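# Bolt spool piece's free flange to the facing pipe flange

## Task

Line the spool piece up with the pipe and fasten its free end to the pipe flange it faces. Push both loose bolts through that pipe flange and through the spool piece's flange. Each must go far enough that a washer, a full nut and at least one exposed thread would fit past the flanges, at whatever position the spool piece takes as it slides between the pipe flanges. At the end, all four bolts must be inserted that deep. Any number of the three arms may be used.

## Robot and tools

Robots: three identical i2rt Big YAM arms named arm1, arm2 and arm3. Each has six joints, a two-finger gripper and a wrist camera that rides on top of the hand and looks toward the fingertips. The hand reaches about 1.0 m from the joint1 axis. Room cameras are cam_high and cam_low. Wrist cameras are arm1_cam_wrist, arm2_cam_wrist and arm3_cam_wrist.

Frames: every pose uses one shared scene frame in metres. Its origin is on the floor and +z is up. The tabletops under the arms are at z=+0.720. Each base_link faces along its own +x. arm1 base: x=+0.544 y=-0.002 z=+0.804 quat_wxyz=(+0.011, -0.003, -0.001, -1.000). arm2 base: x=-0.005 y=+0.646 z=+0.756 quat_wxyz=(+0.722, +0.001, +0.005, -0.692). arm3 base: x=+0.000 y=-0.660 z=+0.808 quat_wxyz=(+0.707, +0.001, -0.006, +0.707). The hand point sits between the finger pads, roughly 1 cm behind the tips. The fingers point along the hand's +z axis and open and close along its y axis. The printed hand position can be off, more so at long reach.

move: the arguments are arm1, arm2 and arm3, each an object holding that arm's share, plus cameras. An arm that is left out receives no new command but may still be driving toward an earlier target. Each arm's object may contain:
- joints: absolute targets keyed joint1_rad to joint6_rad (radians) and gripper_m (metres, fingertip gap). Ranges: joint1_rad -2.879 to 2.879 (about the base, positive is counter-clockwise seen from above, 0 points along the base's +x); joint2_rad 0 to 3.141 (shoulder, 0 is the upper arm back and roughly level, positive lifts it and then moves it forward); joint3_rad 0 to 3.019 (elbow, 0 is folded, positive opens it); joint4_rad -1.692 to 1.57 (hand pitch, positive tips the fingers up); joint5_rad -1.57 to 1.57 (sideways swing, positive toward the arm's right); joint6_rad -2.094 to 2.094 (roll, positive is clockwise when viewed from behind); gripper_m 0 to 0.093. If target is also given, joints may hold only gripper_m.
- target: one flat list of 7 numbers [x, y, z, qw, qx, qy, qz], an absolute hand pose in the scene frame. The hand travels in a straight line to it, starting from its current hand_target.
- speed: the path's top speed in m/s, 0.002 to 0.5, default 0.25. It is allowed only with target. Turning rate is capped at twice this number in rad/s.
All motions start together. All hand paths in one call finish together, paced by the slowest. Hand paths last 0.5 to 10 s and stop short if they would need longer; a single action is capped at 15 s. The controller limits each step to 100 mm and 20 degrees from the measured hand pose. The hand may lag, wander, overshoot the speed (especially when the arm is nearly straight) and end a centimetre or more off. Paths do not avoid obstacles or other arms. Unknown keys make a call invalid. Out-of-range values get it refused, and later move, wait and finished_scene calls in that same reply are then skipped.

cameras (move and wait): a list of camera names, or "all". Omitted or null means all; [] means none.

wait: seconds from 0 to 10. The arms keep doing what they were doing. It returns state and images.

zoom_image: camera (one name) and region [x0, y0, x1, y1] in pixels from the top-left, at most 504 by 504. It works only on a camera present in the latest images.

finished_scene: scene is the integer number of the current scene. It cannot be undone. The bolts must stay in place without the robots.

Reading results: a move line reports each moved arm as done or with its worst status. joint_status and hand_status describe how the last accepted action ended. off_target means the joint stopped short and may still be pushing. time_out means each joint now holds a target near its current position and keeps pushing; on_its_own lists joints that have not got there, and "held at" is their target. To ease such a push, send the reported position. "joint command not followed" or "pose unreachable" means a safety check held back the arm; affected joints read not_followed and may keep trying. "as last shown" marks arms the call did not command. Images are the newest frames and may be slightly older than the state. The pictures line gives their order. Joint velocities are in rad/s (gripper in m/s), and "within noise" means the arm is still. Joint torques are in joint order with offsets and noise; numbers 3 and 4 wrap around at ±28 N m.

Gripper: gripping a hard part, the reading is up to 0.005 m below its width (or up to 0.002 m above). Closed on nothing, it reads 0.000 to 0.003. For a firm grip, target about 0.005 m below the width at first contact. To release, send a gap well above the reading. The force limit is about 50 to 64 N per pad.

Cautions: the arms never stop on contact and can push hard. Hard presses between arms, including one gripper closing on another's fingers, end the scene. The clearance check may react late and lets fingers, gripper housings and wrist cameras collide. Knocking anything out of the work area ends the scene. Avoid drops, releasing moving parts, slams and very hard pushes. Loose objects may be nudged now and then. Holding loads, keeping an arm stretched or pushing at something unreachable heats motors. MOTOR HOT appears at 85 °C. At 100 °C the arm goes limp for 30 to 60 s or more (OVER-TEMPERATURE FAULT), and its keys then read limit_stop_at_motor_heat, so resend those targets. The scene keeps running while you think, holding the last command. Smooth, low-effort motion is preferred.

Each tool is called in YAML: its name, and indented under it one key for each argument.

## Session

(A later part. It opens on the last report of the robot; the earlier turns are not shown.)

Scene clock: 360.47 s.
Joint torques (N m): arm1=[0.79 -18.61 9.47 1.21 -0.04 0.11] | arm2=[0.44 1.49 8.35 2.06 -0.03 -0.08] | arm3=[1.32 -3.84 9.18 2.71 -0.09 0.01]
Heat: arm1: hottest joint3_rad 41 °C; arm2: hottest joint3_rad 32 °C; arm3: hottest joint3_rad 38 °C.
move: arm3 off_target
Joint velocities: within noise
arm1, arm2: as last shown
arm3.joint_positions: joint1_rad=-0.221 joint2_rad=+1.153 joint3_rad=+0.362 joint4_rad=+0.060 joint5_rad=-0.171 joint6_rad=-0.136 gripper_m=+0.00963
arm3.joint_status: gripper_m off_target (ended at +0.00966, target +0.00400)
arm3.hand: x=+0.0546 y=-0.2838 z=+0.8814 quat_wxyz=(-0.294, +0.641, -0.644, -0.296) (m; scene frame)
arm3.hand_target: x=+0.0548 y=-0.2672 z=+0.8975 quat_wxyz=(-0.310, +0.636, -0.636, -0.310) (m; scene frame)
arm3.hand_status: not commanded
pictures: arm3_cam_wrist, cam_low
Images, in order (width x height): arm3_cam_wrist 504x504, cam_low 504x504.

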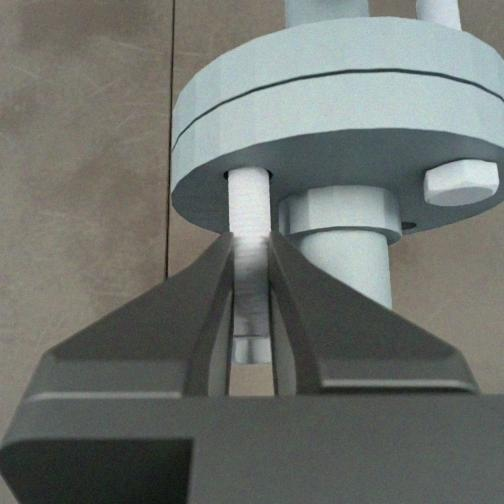

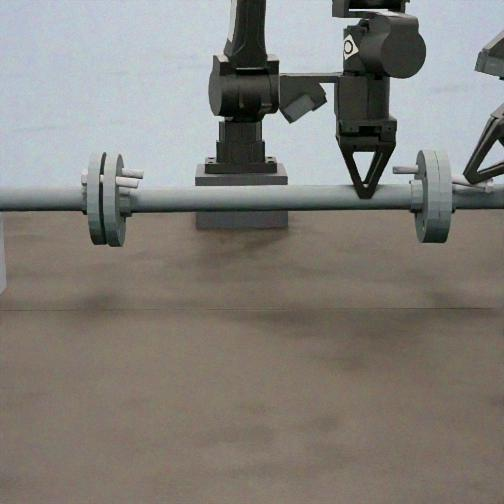

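move:
  arm3: {"target":[0.0548,-0.256,0.912,-0.2534,0.6601,-0.6601,-0.2534],"speed":0.06}
  cameras: ["arm3_cam_wrist","cam_low"]

zoom_image:
  camera: "cam_low"
  region: [364, 130, 504, 270]

Scene clock: 372.60 s.
Joint torques (N m): arm1=[0.73 -18.49 9.46 1.21 -0.05 0.11] | arm2=[0.44 1.49 8.35 2.06 -0.02 -0.08] | arm3=[1.38 -4.84 11.86 1.37 0.01 -0.1]
Heat: arm1: hottest joint3_rad 41 °C; arm2: hottest joint3_rad 32 °C; arm3: hottest joint3_rad 37 °C.
move: arm3 off_target
Joint velocities: within noise
arm1.joint_positions: joint1_rad=+0.298 joint2_rad=+1.794 joint3_rad=+1.265 joint4_rad=-1.060 joint5_rad=+0.001 joint6_rad=+1.885 gripper_m=+0.02995
arm1.joint_status: not commanded
arm1.hand: x=+0.0726 y=-0.1579 z=+0.8543 quat_wxyz=(+0.005, -0.709, +0.705, -0.002) (m; scene frame)
arm1.hand_target: x=+0.0487 y=-0.1656 z=+0.8894 quat_wxyz=(-0.040, -0.706, +0.707, +0.020) (m; scene frame)
arm1.hand_status: not commanded
arm2: as last shown
arm3.joint_positions: joint1_rad=-0.201 joint2_rad=+1.158 joint3_rad=+0.491 joint4_rad=-0.237 joint5_rad=-0.135 joint6_rad=-0.136 gripper_m=+0.00963
arm3.joint_status: not commanded
arm3.hand: x=+0.0537 y=-0.2806 z=+0.8879 quat_wxyz=(-0.235, +0.661, -0.671, -0.242) (m; scene frame)
arm3.hand_target: x=+0.0544 y=-0.2578 z=+0.9127 quat_wxyz=(-0.253, +0.660, -0.660, -0.254) (m; scene frame)
arm3.hand_status: off_target (0.034 m and 2.8 deg from the pose sent, 0.041 m and 7.4 deg at the start)
pictures: arm3_cam_wrist, cam_low
Images, in order (width x height): arm3_cam_wrist 504x504, cam_low 504x504.

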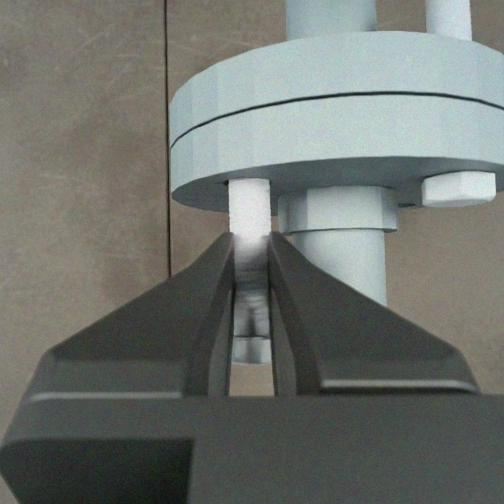

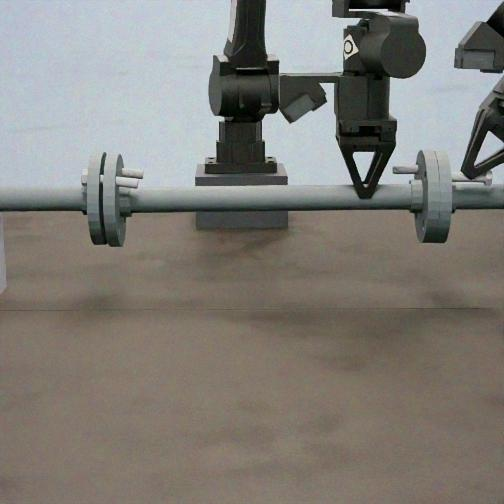

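Scaled by 3.600 from the camera's 504x504 image, which has a finer 720x720 frame.

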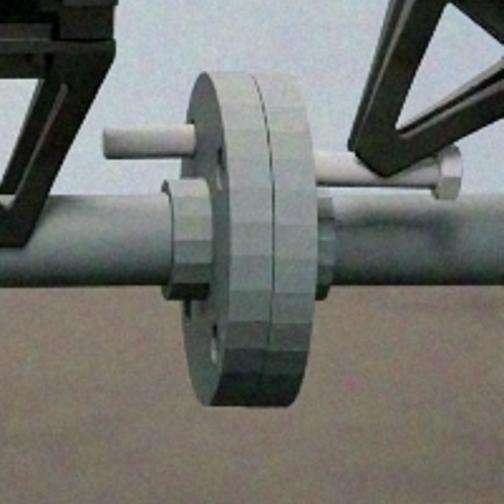

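move:
  arm3: {"target":[0.0548,-0.242,0.917,-0.2302,0.6686,-0.6686,-0.2302],"speed":0.06}
  cameras: ["arm3_cam_wrist","cam_low"]

zoom_image:
  camera: "cam_low"
  region: [364, 130, 504, 270]

Scene clock: 377.13 s.
Joint torques (N m): arm1=[0.73 -18.49 9.47 1.22 -0.04 0.12] | arm2=[0.44 1.49 8.36 2.06 -0.02 -0.08] | arm3=[1.32 -6.01 12.33 1.42 0.03 -0.06]
Heat: arm1: hottest joint3_rad 41 °C; arm2: hottest joint3_rad 32 °C; arm3: hottest joint3_rad 38 °C.
move: arm3 off_target
Joint velocities: within noise
arm1, arm2: as last shown
arm3.joint_positions: joint1_rad=-0.187 joint2_rad=+1.210 joint3_rad=+0.574 joint4_rad=-0.344 joint5_rad=-0.117 joint6_rad=-0.136 gripper_m=+0.00963
arm3.joint_status: not commanded
arm3.hand: x=+0.0536 y=-0.2691 z=+0.8900 quat_wxyz=(-0.208, +0.670, -0.679, -0.216) (m; scene frame)
arm3.hand_target: x=+0.0545 y=-0.2440 z=+0.9177 quat_wxyz=(-0.230, +0.668, -0.669, -0.231) (m; scene frame)
arm3.hand_status: off_target (0.038 m and 3.2 deg from the pose sent, 0.048 m and 1.7 deg at the start)
pictures: arm3_cam_wrist, cam_low
Images, in order (width x height): arm3_cam_wrist 504x504, cam_low 504x504.

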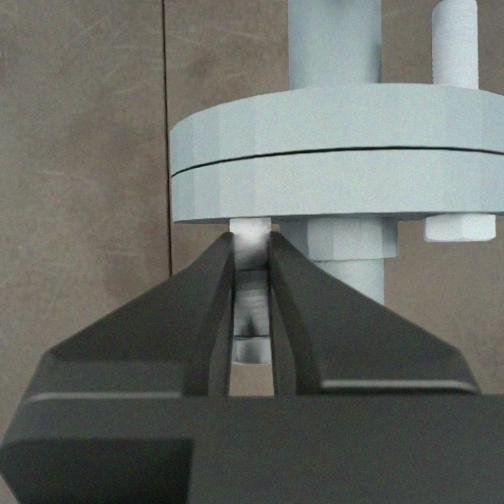

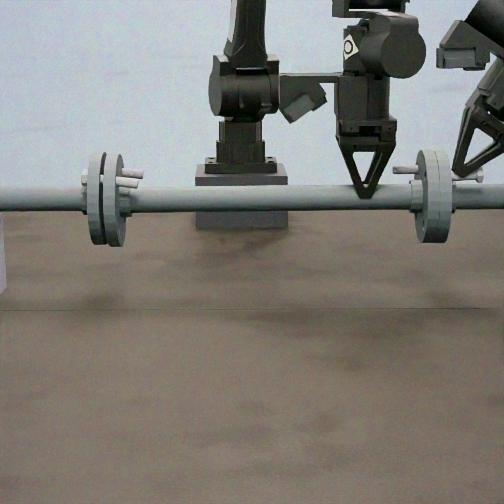

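Scaled by 3.600 from the camera's 504x504 image, which has a finer 720x720 frame.

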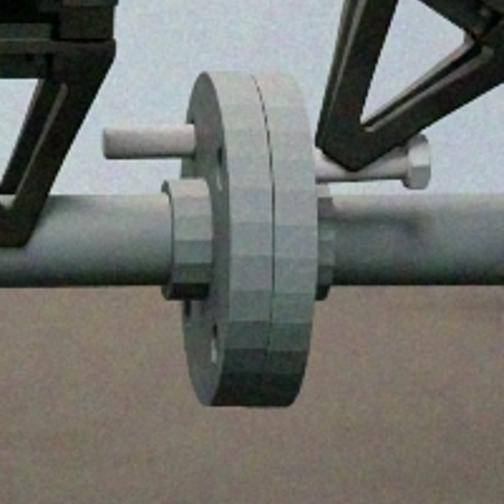

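move:
  arm3: {"target":[0.0548,-0.236,0.917,-0.2302,0.6686,-0.6686,-0.2302],"speed":0.06}
  cameras: []

move:
  arm3: {"joints":{"gripper_m":0.034}}
  cameras: []

move:
  arm3: {"target":[0.054,-0.345,0.91,-0.2534,0.6601,-0.6601,-0.2534],"speed":0.12}
  cameras: []

move:
  arm3: {"target":[0.054,-0.345,0.91,-0.2876,0.646,-0.646,-0.2876],"joints":{"gripper_m":0.0},"speed":0.12}
  cameras: ["arm3_cam_wrist","cam_low"]

zoom_image:
  camera: "cam_low"
  region: [364, 130, 504, 270]

Scene clock: 384.57 s.
Joint torques (N m): arm1=[0.73 -18.43 9.48 1.22 -0.05 0.11] | arm2=[0.44 1.49 8.35 2.06 -0.02 -0.08] | arm3=[1.32 -6.07 12.41 1.48 0.01 -0.04]
Heat: arm1: hottest joint3_rad 41 °C; arm2: hottest joint3_rad 32 °C; arm3: hottest joint3_rad 40 °C.
move: arm3 off_target
Joint velocities: within noise
arm1: as last shown
arm2.joint_positions: joint1_rad=-0.240 joint2_rad=+0.590 joint3_rad=+1.323 joint4_rad=-1.428 joint5_rad=-0.024 joint6_rad=-0.286 gripper_m=+0.09396
arm2.joint_status: not commanded
arm2.hand: x=-0.0419 y=+0.4280 z=+1.2502 quat_wxyz=(-0.225, -0.608, -0.673, +0.356) (m; scene frame)
arm2.hand_target: x=-0.0415 y=+0.4295 z=+1.2610 quat_wxyz=(-0.231, -0.604, -0.669, +0.366) (m; scene frame)
arm2.hand_status: not commanded
arm3.joint_positions: joint1_rad=-0.184 joint2_rad=+1.224 joint3_rad=+0.585 joint4_rad=-0.345 joint5_rad=-0.115 joint6_rad=-0.136 gripper_m=+0.00963
arm3.joint_status: not commanded
arm3.hand: x=+0.0535 y=-0.2652 z=+0.8898 quat_wxyz=(-0.207, +0.671, -0.679, -0.214) (m; scene frame)
arm3.hand_target: x=+0.0543 y=-0.2383 z=+0.9180 quat_wxyz=(-0.230, +0.668, -0.669, -0.231) (m; scene frame)
arm3.hand_status: off_target (0.040 m and 3.4 deg from the pose sent, 0.043 m and 3.2 deg at the start)
pictures: none
No camera images: "cameras" was empty.

Scene clock: 385.17 s.
Joint torques (N m): arm1=[0.85 -18.43 9.47 1.21 -0.05 0.12] | arm2=[0.44 1.44 8.35 2.04 -0.02 -0.08] | arm3=[1.38 -6.07 12.33 1.51 -0.13 -0.05]
Heat: arm1: hottest joint3_rad 41 °C; arm2: hottest joint3_rad 32 °C; arm3: hottest joint3_rad 40 °C.
move: arm3 done
Joint velocities: within noise
arm1, arm2: as last shown
arm1.hand: x=+0.0725 y=-0.1580 z=+0.8543 quat_wxyz=(+0.005, -0.709, +0.705, -0.002) (m; scene frame)
arm1.hand_target: x=+0.0486 y=-0.1657 z=+0.8894 quat_wxyz=(-0.040, -0.706, +0.706, +0.020) (m; scene frame)
arm3.joint_positions: joint1_rad=-0.184 joint2_rad=+1.224 joint3_rad=+0.586 joint4_rad=-0.346 joint5_rad=-0.111 joint6_rad=-0.136 gripper_m=+0.03383
arm3.joint_status: all done
arm3.hand: x=+0.0541 y=-0.2650 z=+0.8898 quat_wxyz=(-0.208, +0.671, -0.679, -0.213) (m; scene frame)
arm3.hand_target: x=+0.0544 y=-0.2384 z=+0.9177 quat_wxyz=(-0.230, +0.669, -0.669, -0.230) (m; scene frame)
arm3.hand_status: not commanded
pictures: none
No camera images: "cameras" was empty.

Scene clock: 386.87 s.
Joint torques (N m): arm1=[0.79 -18.43 9.48 1.21 -0.04 0.11] | arm2=[0.44 1.44 8.35 2.06 -0.02 -0.08] | arm3=[-0.32 -2.78 8.16 1.25 -0.32 -0.16]
Heat: arm1: hottest joint3_rad 41 °C; arm2: hottest joint3_rad 32 °C; arm3: hottest joint3_rad 40 °C.
move: arm3 done
Joint velocities: within noise
arm1, arm2: as last shown
arm3.joint_positions: joint1_rad=-0.254 joint2_rad=+0.859 joint3_rad=+0.371 joint4_rad=-0.378 joint5_rad=-0.176 joint6_rad=-0.185 gripper_m=+0.03392
arm3.joint_status: not commanded
arm3.hand: x=+0.0511 y=-0.3431 z=+0.9081 quat_wxyz=(-0.251, +0.660, -0.660, -0.255) (m; scene frame)
arm3.hand_target: x=+0.0540 y=-0.3449 z=+0.9100 quat_wxyz=(-0.254, +0.660, -0.660, -0.253) (m; scene frame)
arm3.hand_status: done (0.004 m and 0.3 deg from the pose sent, 0.083 m and 7.4 deg at the start)
pictures: none
No camera images: "cameras" was empty.

Scene clock: 388.03 s.
Joint torques (N m): arm1=[0.73 -18.55 9.48 1.2 -0.04 0.11] | arm2=[0.44 1.49 8.36 2.06 -0.02 -0.08] | arm3=[-0.26 -1.96 8.09 2.66 -0.31 -0.11]
Heat: arm1: hottest joint3_rad 41 °C; arm2: hottest joint3_rad 32 °C; arm3: hottest joint3_rad 40 °C.
move: arm3 done
Joint velocities: within noise
arm1, arm2: as last shown
arm3.joint_positions: joint1_rad=-0.271 joint2_rad=+0.816 joint3_rad=+0.304 joint4_rad=-0.281 joint5_rad=-0.207 joint6_rad=-0.185 gripper_m=+0.00063
arm3.joint_status: all done
arm3.hand: x=+0.0497 y=-0.3486 z=+0.9036 quat_wxyz=(-0.274, +0.651, -0.649, -0.281) (m; scene frame)
arm3.hand_target: x=+0.0540 y=-0.3451 z=+0.9101 quat_wxyz=(-0.288, +0.646, -0.646, -0.287) (m; scene frame)
arm3.hand_status: done (0.008 m and 1.9 deg from the pose sent, 0.004 m and 6.1 deg at the start)
pictures: arm3_cam_wrist, cam_low
Images, in order (width x height): arm3_cam_wrist 504x504, cam_low 504x504.

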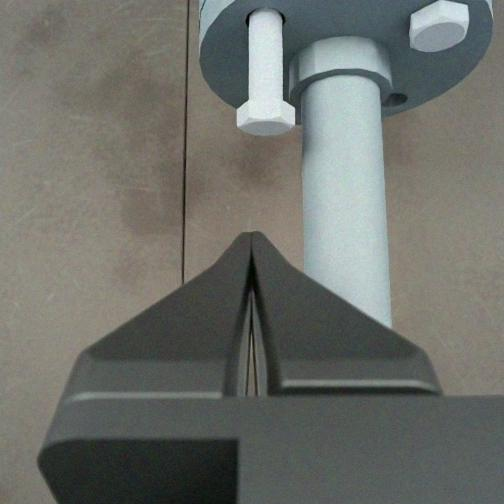

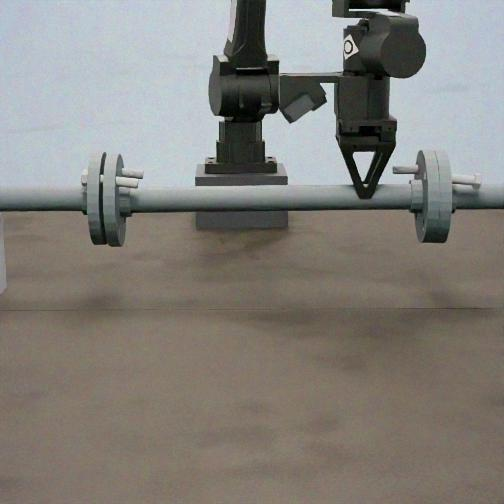

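Scaled by 3.600 from the camera's 504x504 image, which has a finer 720x720 frame.

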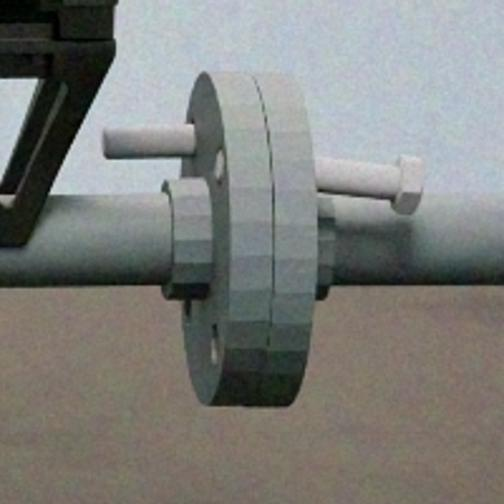

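move:
  arm3: {"target":[0.056,-0.287,0.905,-0.2876,0.646,-0.646,-0.2876],"speed":0.07}
  cameras: ["arm3_cam_wrist","cam_low"]

zoom_image:
  camera: "cam_low"
  region: [364, 130, 504, 270]

Scene clock: 393.23 s.
Joint torques (N m): arm1=[0.73 -18.55 9.48 1.18 -0.05 0.12] | arm2=[0.44 1.44 8.35 2.06 -0.02 -0.08] | arm3=[1.55 -2.78 11.32 2.5 -0.04 0.04]
Heat: arm1: hottest joint3_rad 41 °C; arm2: hottest joint3_rad 32 °C; arm3: hottest joint3_rad 39 °C.
move: arm3 off_target
Joint velocities: within noise
arm1, arm2: as last shown
arm3.joint_positions: joint1_rad=-0.240 joint2_rad=+1.047 joint3_rad=+0.350 joint4_rad=-0.127 joint5_rad=-0.175 joint6_rad=-0.160 gripper_m=+0.00063
arm3.joint_status: not commanded
arm3.hand: x=+0.0536 y=-0.3144 z=+0.8801 quat_wxyz=(-0.263, +0.653, -0.657, -0.270) (m; scene frame)
arm3.hand_target: x=+0.0555 y=-0.2896 z=+0.9062 quat_wxyz=(-0.287, +0.646, -0.646, -0.288) (m; scene frame)
arm3.hand_status: off_target (0.037 m and 3.8 deg from the pose sent, 0.062 m and 1.8 deg at the start)
pictures: arm3_cam_wrist, cam_low
Images, in order (width x height): arm3_cam_wrist 504x504, cam_low 504x504.

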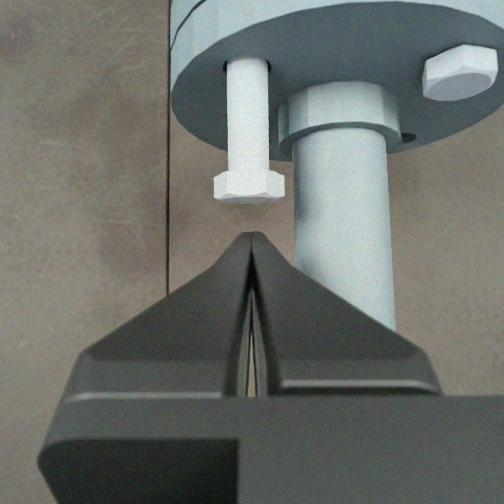

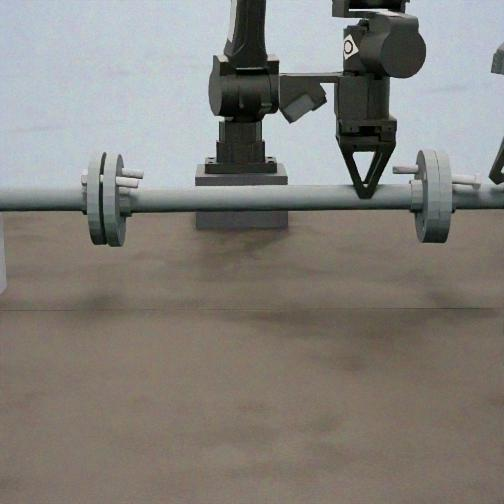

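Scaled by 3.600 from the camera's 504x504 image, which has a finer 720x720 frame.

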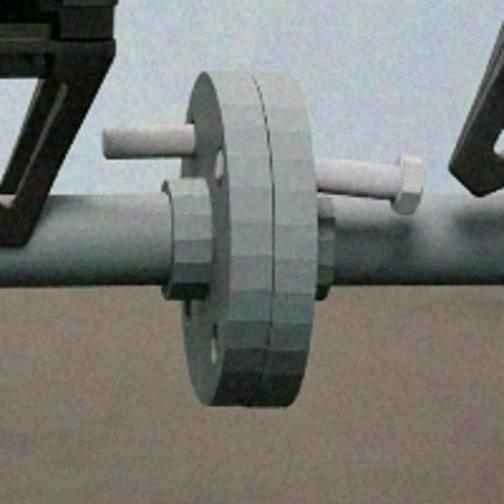

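move:
  arm3: {"target":[0.0555,-0.248,0.907,-0.2876,0.646,-0.646,-0.2876],"speed":0.06}
  cameras: ["arm3_cam_wrist","cam_low"]

zoom_image:
  camera: "cam_low"
  region: [364, 130, 504, 270]

Scene clock: 396.77 s.
Joint torques (N m): arm1=[0.85 -18.43 9.48 1.24 -0.05 0.11] | arm2=[0.44 1.44 8.35 2.06 -0.02 -0.08] | arm3=[1.44 -4.66 11.07 2.7 -0.02 0]
Heat: arm1: hottest joint3_rad 41 °C; arm2: hottest joint3_rad 32 °C; arm3: hottest joint3_rad 40 °C.
move: arm3 off_target
Joint velocities: within noise
arm1, arm2: as last shown
arm3.joint_positions: joint1_rad=-0.208 joint2_rad=+1.175 joint3_rad=+0.438 joint4_rad=-0.084 joint5_rad=-0.152 joint6_rad=-0.138 gripper_m=+0.00063
arm3.joint_status: not commanded
arm3.hand: x=+0.0543 y=-0.2763 z=+0.8824 quat_wxyz=(-0.263, +0.653, -0.657, -0.268) (m; scene frame)
arm3.hand_target: x=+0.0551 y=-0.2505 z=+0.9081 quat_wxyz=(-0.287, +0.646, -0.646, -0.288) (m; scene frame)
arm3.hand_status: off_target (0.038 m and 3.9 deg from the pose sent, 0.072 m and 3.8 deg at the start)
pictures: arm3_cam_wrist, cam_low
Images, in order (width x height): arm3_cam_wrist 504x504, cam_low 504x504.

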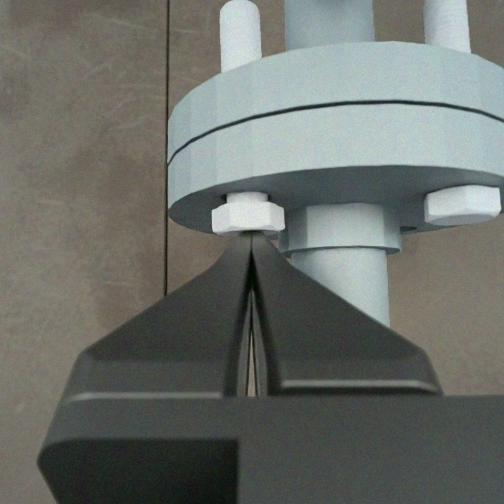

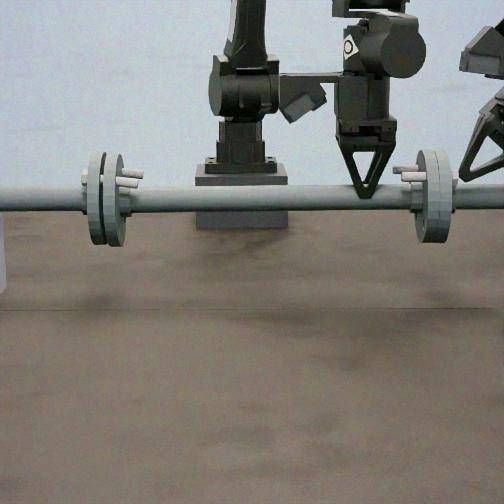

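Scaled by 3.600 from the camera's 504x504 image, which has a finer 720x720 frame.

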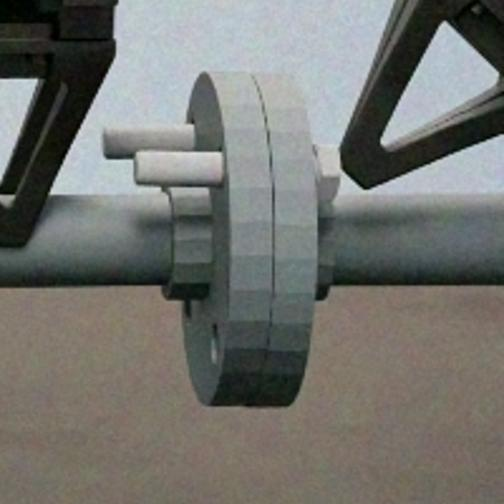

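Almost; push slightly more (~4–5 mm).

move:
  arm3: {"target":[0.0555,-0.238,0.909,-0.2876,0.646,-0.646,-0.2876],"speed":0.06}
  cameras: ["arm3_cam_wrist","cam_low"]

zoom_image:
  camera: "cam_low"
  region: [60, 130, 190, 260]

Scene clock: 399.40 s.
Joint torques (N m): arm1=[0.67 -18.37 9.47 1.2 -0.04 0.12] | arm2=[0.44 1.44 8.35 2.06 -0.03 -0.08] | arm3=[1.55 -4.54 12.1 2.54 -0.05 0.05]
Heat: arm1: hottest joint3_rad 41 °C; arm2: hottest joint3_rad 32 °C; arm3: hottest joint3_rad 40 °C.
move: arm3 off_target
Joint velocities: within noise
arm1.joint_positions: joint1_rad=+0.298 joint2_rad=+1.794 joint3_rad=+1.265 joint4_rad=-1.060 joint5_rad=+0.001 joint6_rad=+1.885 gripper_m=+0.02995
arm1.joint_status: not commanded
arm1.hand: x=+0.0724 y=-0.1580 z=+0.8543 quat_wxyz=(+0.005, -0.709, +0.705, -0.002) (m; scene frame)
arm1.hand_target: x=+0.0486 y=-0.1657 z=+0.8894 quat_wxyz=(-0.040, -0.706, +0.706, +0.020) (m; scene frame)
arm1.hand_status: not commanded
arm2: as last shown
arm3.joint_positions: joint1_rad=-0.204 joint2_rad=+1.195 joint3_rad=+0.449 joint4_rad=-0.084 joint5_rad=-0.147 joint6_rad=-0.134 gripper_m=+0.00063
arm3.joint_status: not commanded
arm3.hand: x=+0.0543 y=-0.2729 z=+0.8799 quat_wxyz=(-0.260, +0.653, -0.660, -0.265) (m; scene frame)
arm3.hand_target: x=+0.0549 y=-0.2415 z=+0.9105 quat_wxyz=(-0.287, +0.646, -0.646, -0.288) (m; scene frame)
arm3.hand_status: off_target (0.045 m and 4.4 deg from the pose sent, 0.047 m and 3.9 deg at the start)
pictures: arm3_cam_wrist, cam_low
Images, in order (width x height): arm3_cam_wrist 504x504, cam_low 504x504.

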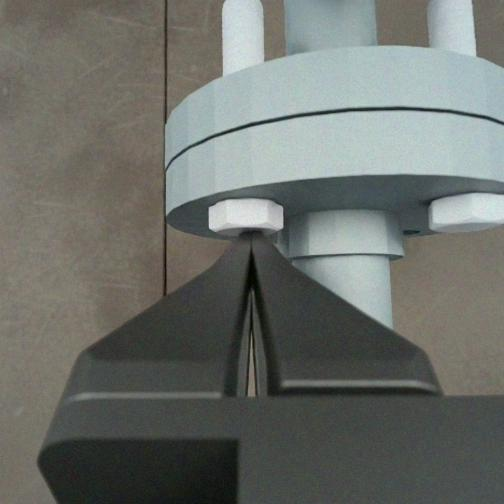

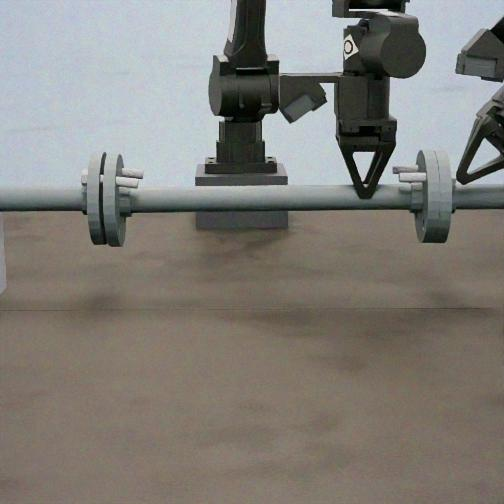

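Scaled by 3.877 from the camera's 504x504 image, which has a finer 720x720 frame.

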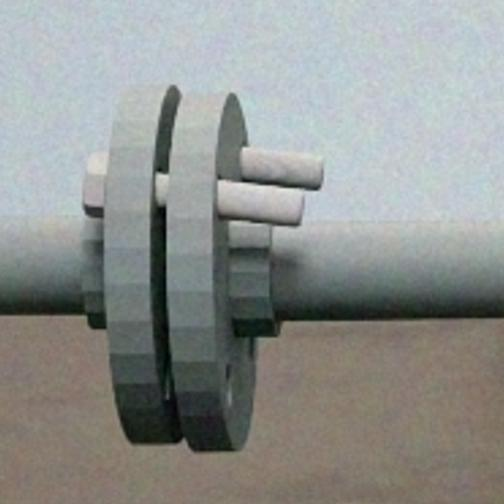

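move:
  arm3: {"target":[0.054,-0.36,0.95,-0.2876,0.646,-0.646,-0.2876],"speed":0.12}
  arm1: {"joints":{"joint2_rad":1.785,"joint4_rad":-1.06}}
  cameras: []

move:
  arm1: {"joints":{"gripper_m":0.08}}
  cameras: []

move:
  arm1: {"target":[0.072,-0.156,1.02,0,0.7071,-0.7071,0],"speed":0.15}

zoom_image:
  camera: "cam_low"
  region: [364, 130, 504, 270]

zoom_image:
  camera: "cam_low"
  region: [60, 130, 190, 260]

Scene clock: 406.57 s.
Joint torques (N m): arm1=[0.79 -16.38 9.46 0.5 -0.04 0.11] | arm2=[0.44 1.44 8.36 2.06 -0.03 -0.08] | arm3=[-0.09 -0.73 8.94 1.47 -0.32 -0.18]
Heat: arm1: hottest joint3_rad 41 °C; arm2: hottest joint3_rad 32 °C; arm3: hottest joint3_rad 40 °C.
move: arm1 done; arm3 done
Joint velocities: within noise
arm1.joint_positions: joint1_rad=+0.298 joint2_rad=+1.794 joint3_rad=+1.265 joint4_rad=-1.060 joint5_rad=+0.001 joint6_rad=+1.885 gripper_m=+0.02995
arm1.joint_status: all done
arm1.hand: x=+0.0724 y=-0.1580 z=+0.8543 quat_wxyz=(+0.005, -0.709, +0.705, -0.002) (m; scene frame)
arm1.hand_target: x=+0.0537 y=-0.1640 z=+0.8737 quat_wxyz=(-0.019, -0.707, +0.707, +0.009) (m; scene frame)
arm1.hand_status: not commanded
arm2: as last shown
arm3.joint_positions: joint1_rad=-0.295 joint2_rad=+0.668 joint3_rad=+0.367 joint4_rad=-0.465 joint5_rad=-0.225 joint6_rad=-0.194 gripper_m=+0.00063
arm3.joint_status: not commanded
arm3.hand: x=+0.0513 y=-0.3583 z=+0.9481 quat_wxyz=(-0.285, +0.646, -0.646, -0.289) (m; scene frame)
arm3.hand_target: x=+0.0540 y=-0.3599 z=+0.9500 quat_wxyz=(-0.288, +0.646, -0.646, -0.288) (m; scene frame)
arm3.hand_status: done (0.004 m and 0.4 deg from the pose sent, 0.112 m and 4.4 deg at the start)
pictures: none
No camera images: "cameras" was empty.

Scene clock: 407.27 s.
Joint torques (N m): arm1=[0.73 -16.32 8.88 0.55 -0.03 0.11] | arm2=[0.38 1.44 8.34 2.06 -0.03 -0.08] | arm3=[-0.21 -0.97 9.01 1.42 -0.32 -0.18]
Heat: arm1: hottest joint3_rad 41 °C; arm2: hottest joint3_rad 32 °C; arm3: hottest joint3_rad 40 °C.
move: arm1 done
Joint velocities: within noise
arm1.joint_positions: joint1_rad=+0.298 joint2_rad=+1.792 joint3_rad=+1.275 joint4_rad=-1.060 joint5_rad=+0.001 joint6_rad=+1.885 gripper_m=+0.07985
arm1.joint_status: all done
arm1.hand: x=+0.0682 y=-0.1595 z=+0.8585 quat_wxyz=(-0.001, -0.709, +0.705, +0.000) (m; scene frame)
arm1.hand_target: x=+0.0537 y=-0.1640 z=+0.8739 quat_wxyz=(-0.019, -0.707, +0.707, +0.009) (m; scene frame)
arm1.hand_status: not commanded
arm2.joint_positions: joint1_rad=-0.240 joint2_rad=+0.590 joint3_rad=+1.323 joint4_rad=-1.428 joint5_rad=-0.024 joint6_rad=-0.286 gripper_m=+0.09396
arm2.joint_status: not commanded
arm2.hand: x=-0.0419 y=+0.4280 z=+1.2502 quat_wxyz=(-0.225, -0.608, -0.673, +0.356) (m; scene frame)
arm2.hand_target: x=-0.0415 y=+0.4295 z=+1.2610 quat_wxyz=(-0.231, -0.604, -0.669, +0.366) (m; scene frame)
arm2.hand_status: not commanded
arm3: as last shown
pictures: none
No camera images: "cameras" was empty.

Scene clock: 409.03 s.
Joint torques (N m): arm1=[0.56 -15.03 10.1 0.13 -0.03 0.08] | arm2=[0.44 1.44 8.35 2.06 -0.03 -0.08] | arm3=[-0.15 -0.97 8.96 1.4 -0.32 -0.16]
Heat: arm1: hottest joint3_rad 42 °C; arm2: hottest joint3_rad 32 °C; arm3: hottest joint3_rad 40 °C.
move: arm1 off_target
Joint velocities: within noise
arm1.joint_positions: joint1_rad=+0.298 joint2_rad=+1.653 joint3_rad=+1.493 joint4_rad=-1.453 joint5_rad=+0.001 joint6_rad=+1.885 gripper_m=+0.07994
arm1.joint_status: not commanded
arm1.hand: x=+0.0829 y=-0.1545 z=+1.0039 quat_wxyz=(+0.016, -0.709, +0.705, -0.008) (m; scene frame)
arm1.hand_target: x=+0.0725 y=-0.1558 z=+1.0200 quat_wxyz=(+0.000, -0.707, +0.707, +0.000) (m; scene frame)
arm1.hand_status: off_target (0.020 m and 2.0 deg from the pose sent, 0.162 m and 0.4 deg at the start)
arm2: as last shown
arm3.joint_positions: joint1_rad=-0.295 joint2_rad=+0.668 joint3_rad=+0.367 joint4_rad=-0.466 joint5_rad=-0.225 joint6_rad=-0.194 gripper_m=+0.00063
arm3.joint_status: not commanded
arm3.hand: x=+0.0513 y=-0.3584 z=+0.9480 quat_wxyz=(-0.285, +0.646, -0.646, -0.289) (m; scene frame)
arm3.hand_target: x=+0.0540 y=-0.3599 z=+0.9499 quat_wxyz=(-0.288, +0.646, -0.646, -0.287) (m; scene frame)
arm3.hand_status: not commanded
pictures: arm1_cam_wrist, arm2_cam_wrist, arm3_cam_wrist, cam_high, cam_low
Images, in order (width x height): arm1_cam_wrist 504x504, arm2_cam_wrist 504x504, arm3_cam_wrist 504x504, cam_high 504x504, cam_low 504x504.

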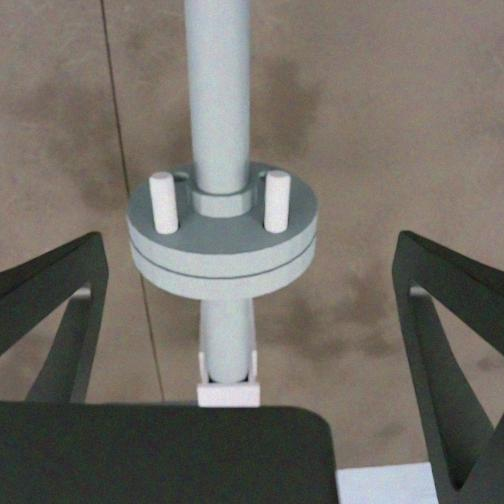

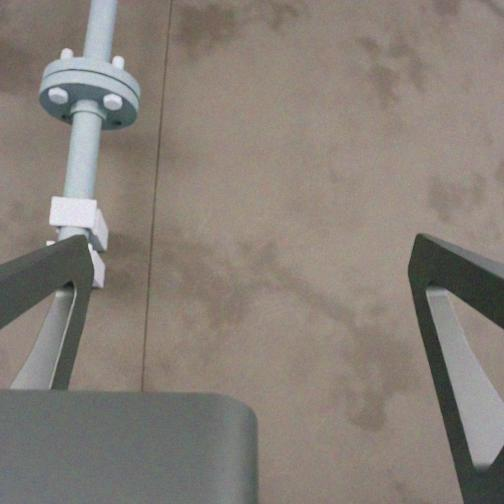

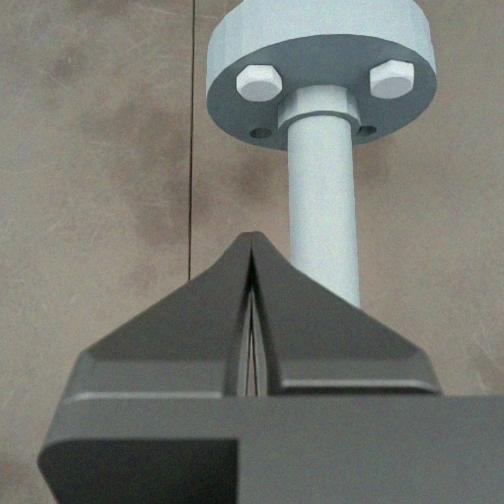

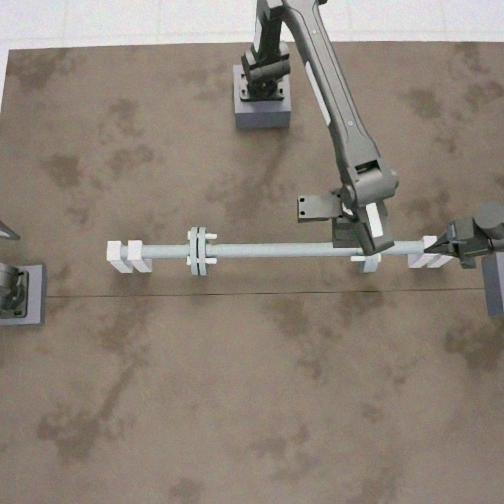

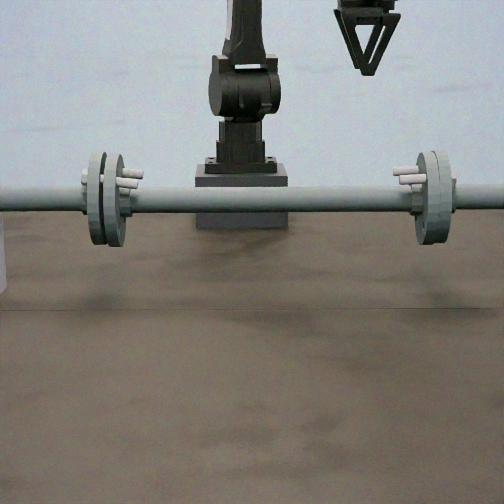

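Scaled by 3.600 from the camera's 504x504 image, which has a finer 720x720 frame.

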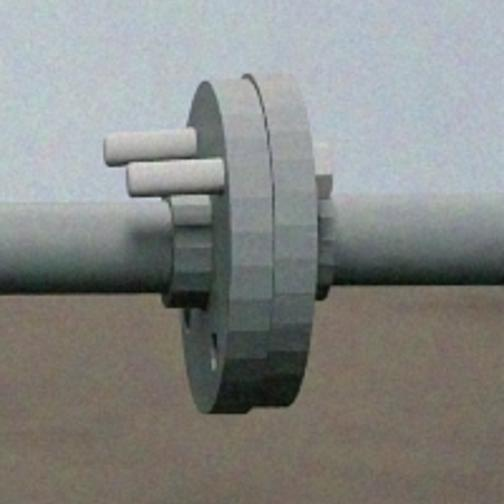

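Scaled by 3.877 from the camera's 504x504 image, which has a finer 720x720 frame.

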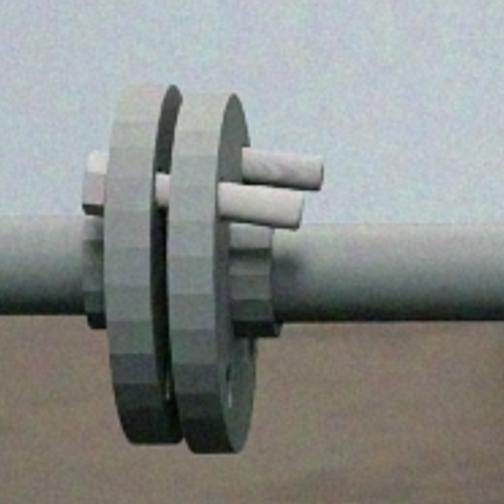

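All four are in and seated.

finished_scene:
  scene: 1

The scene is finished: the task was done.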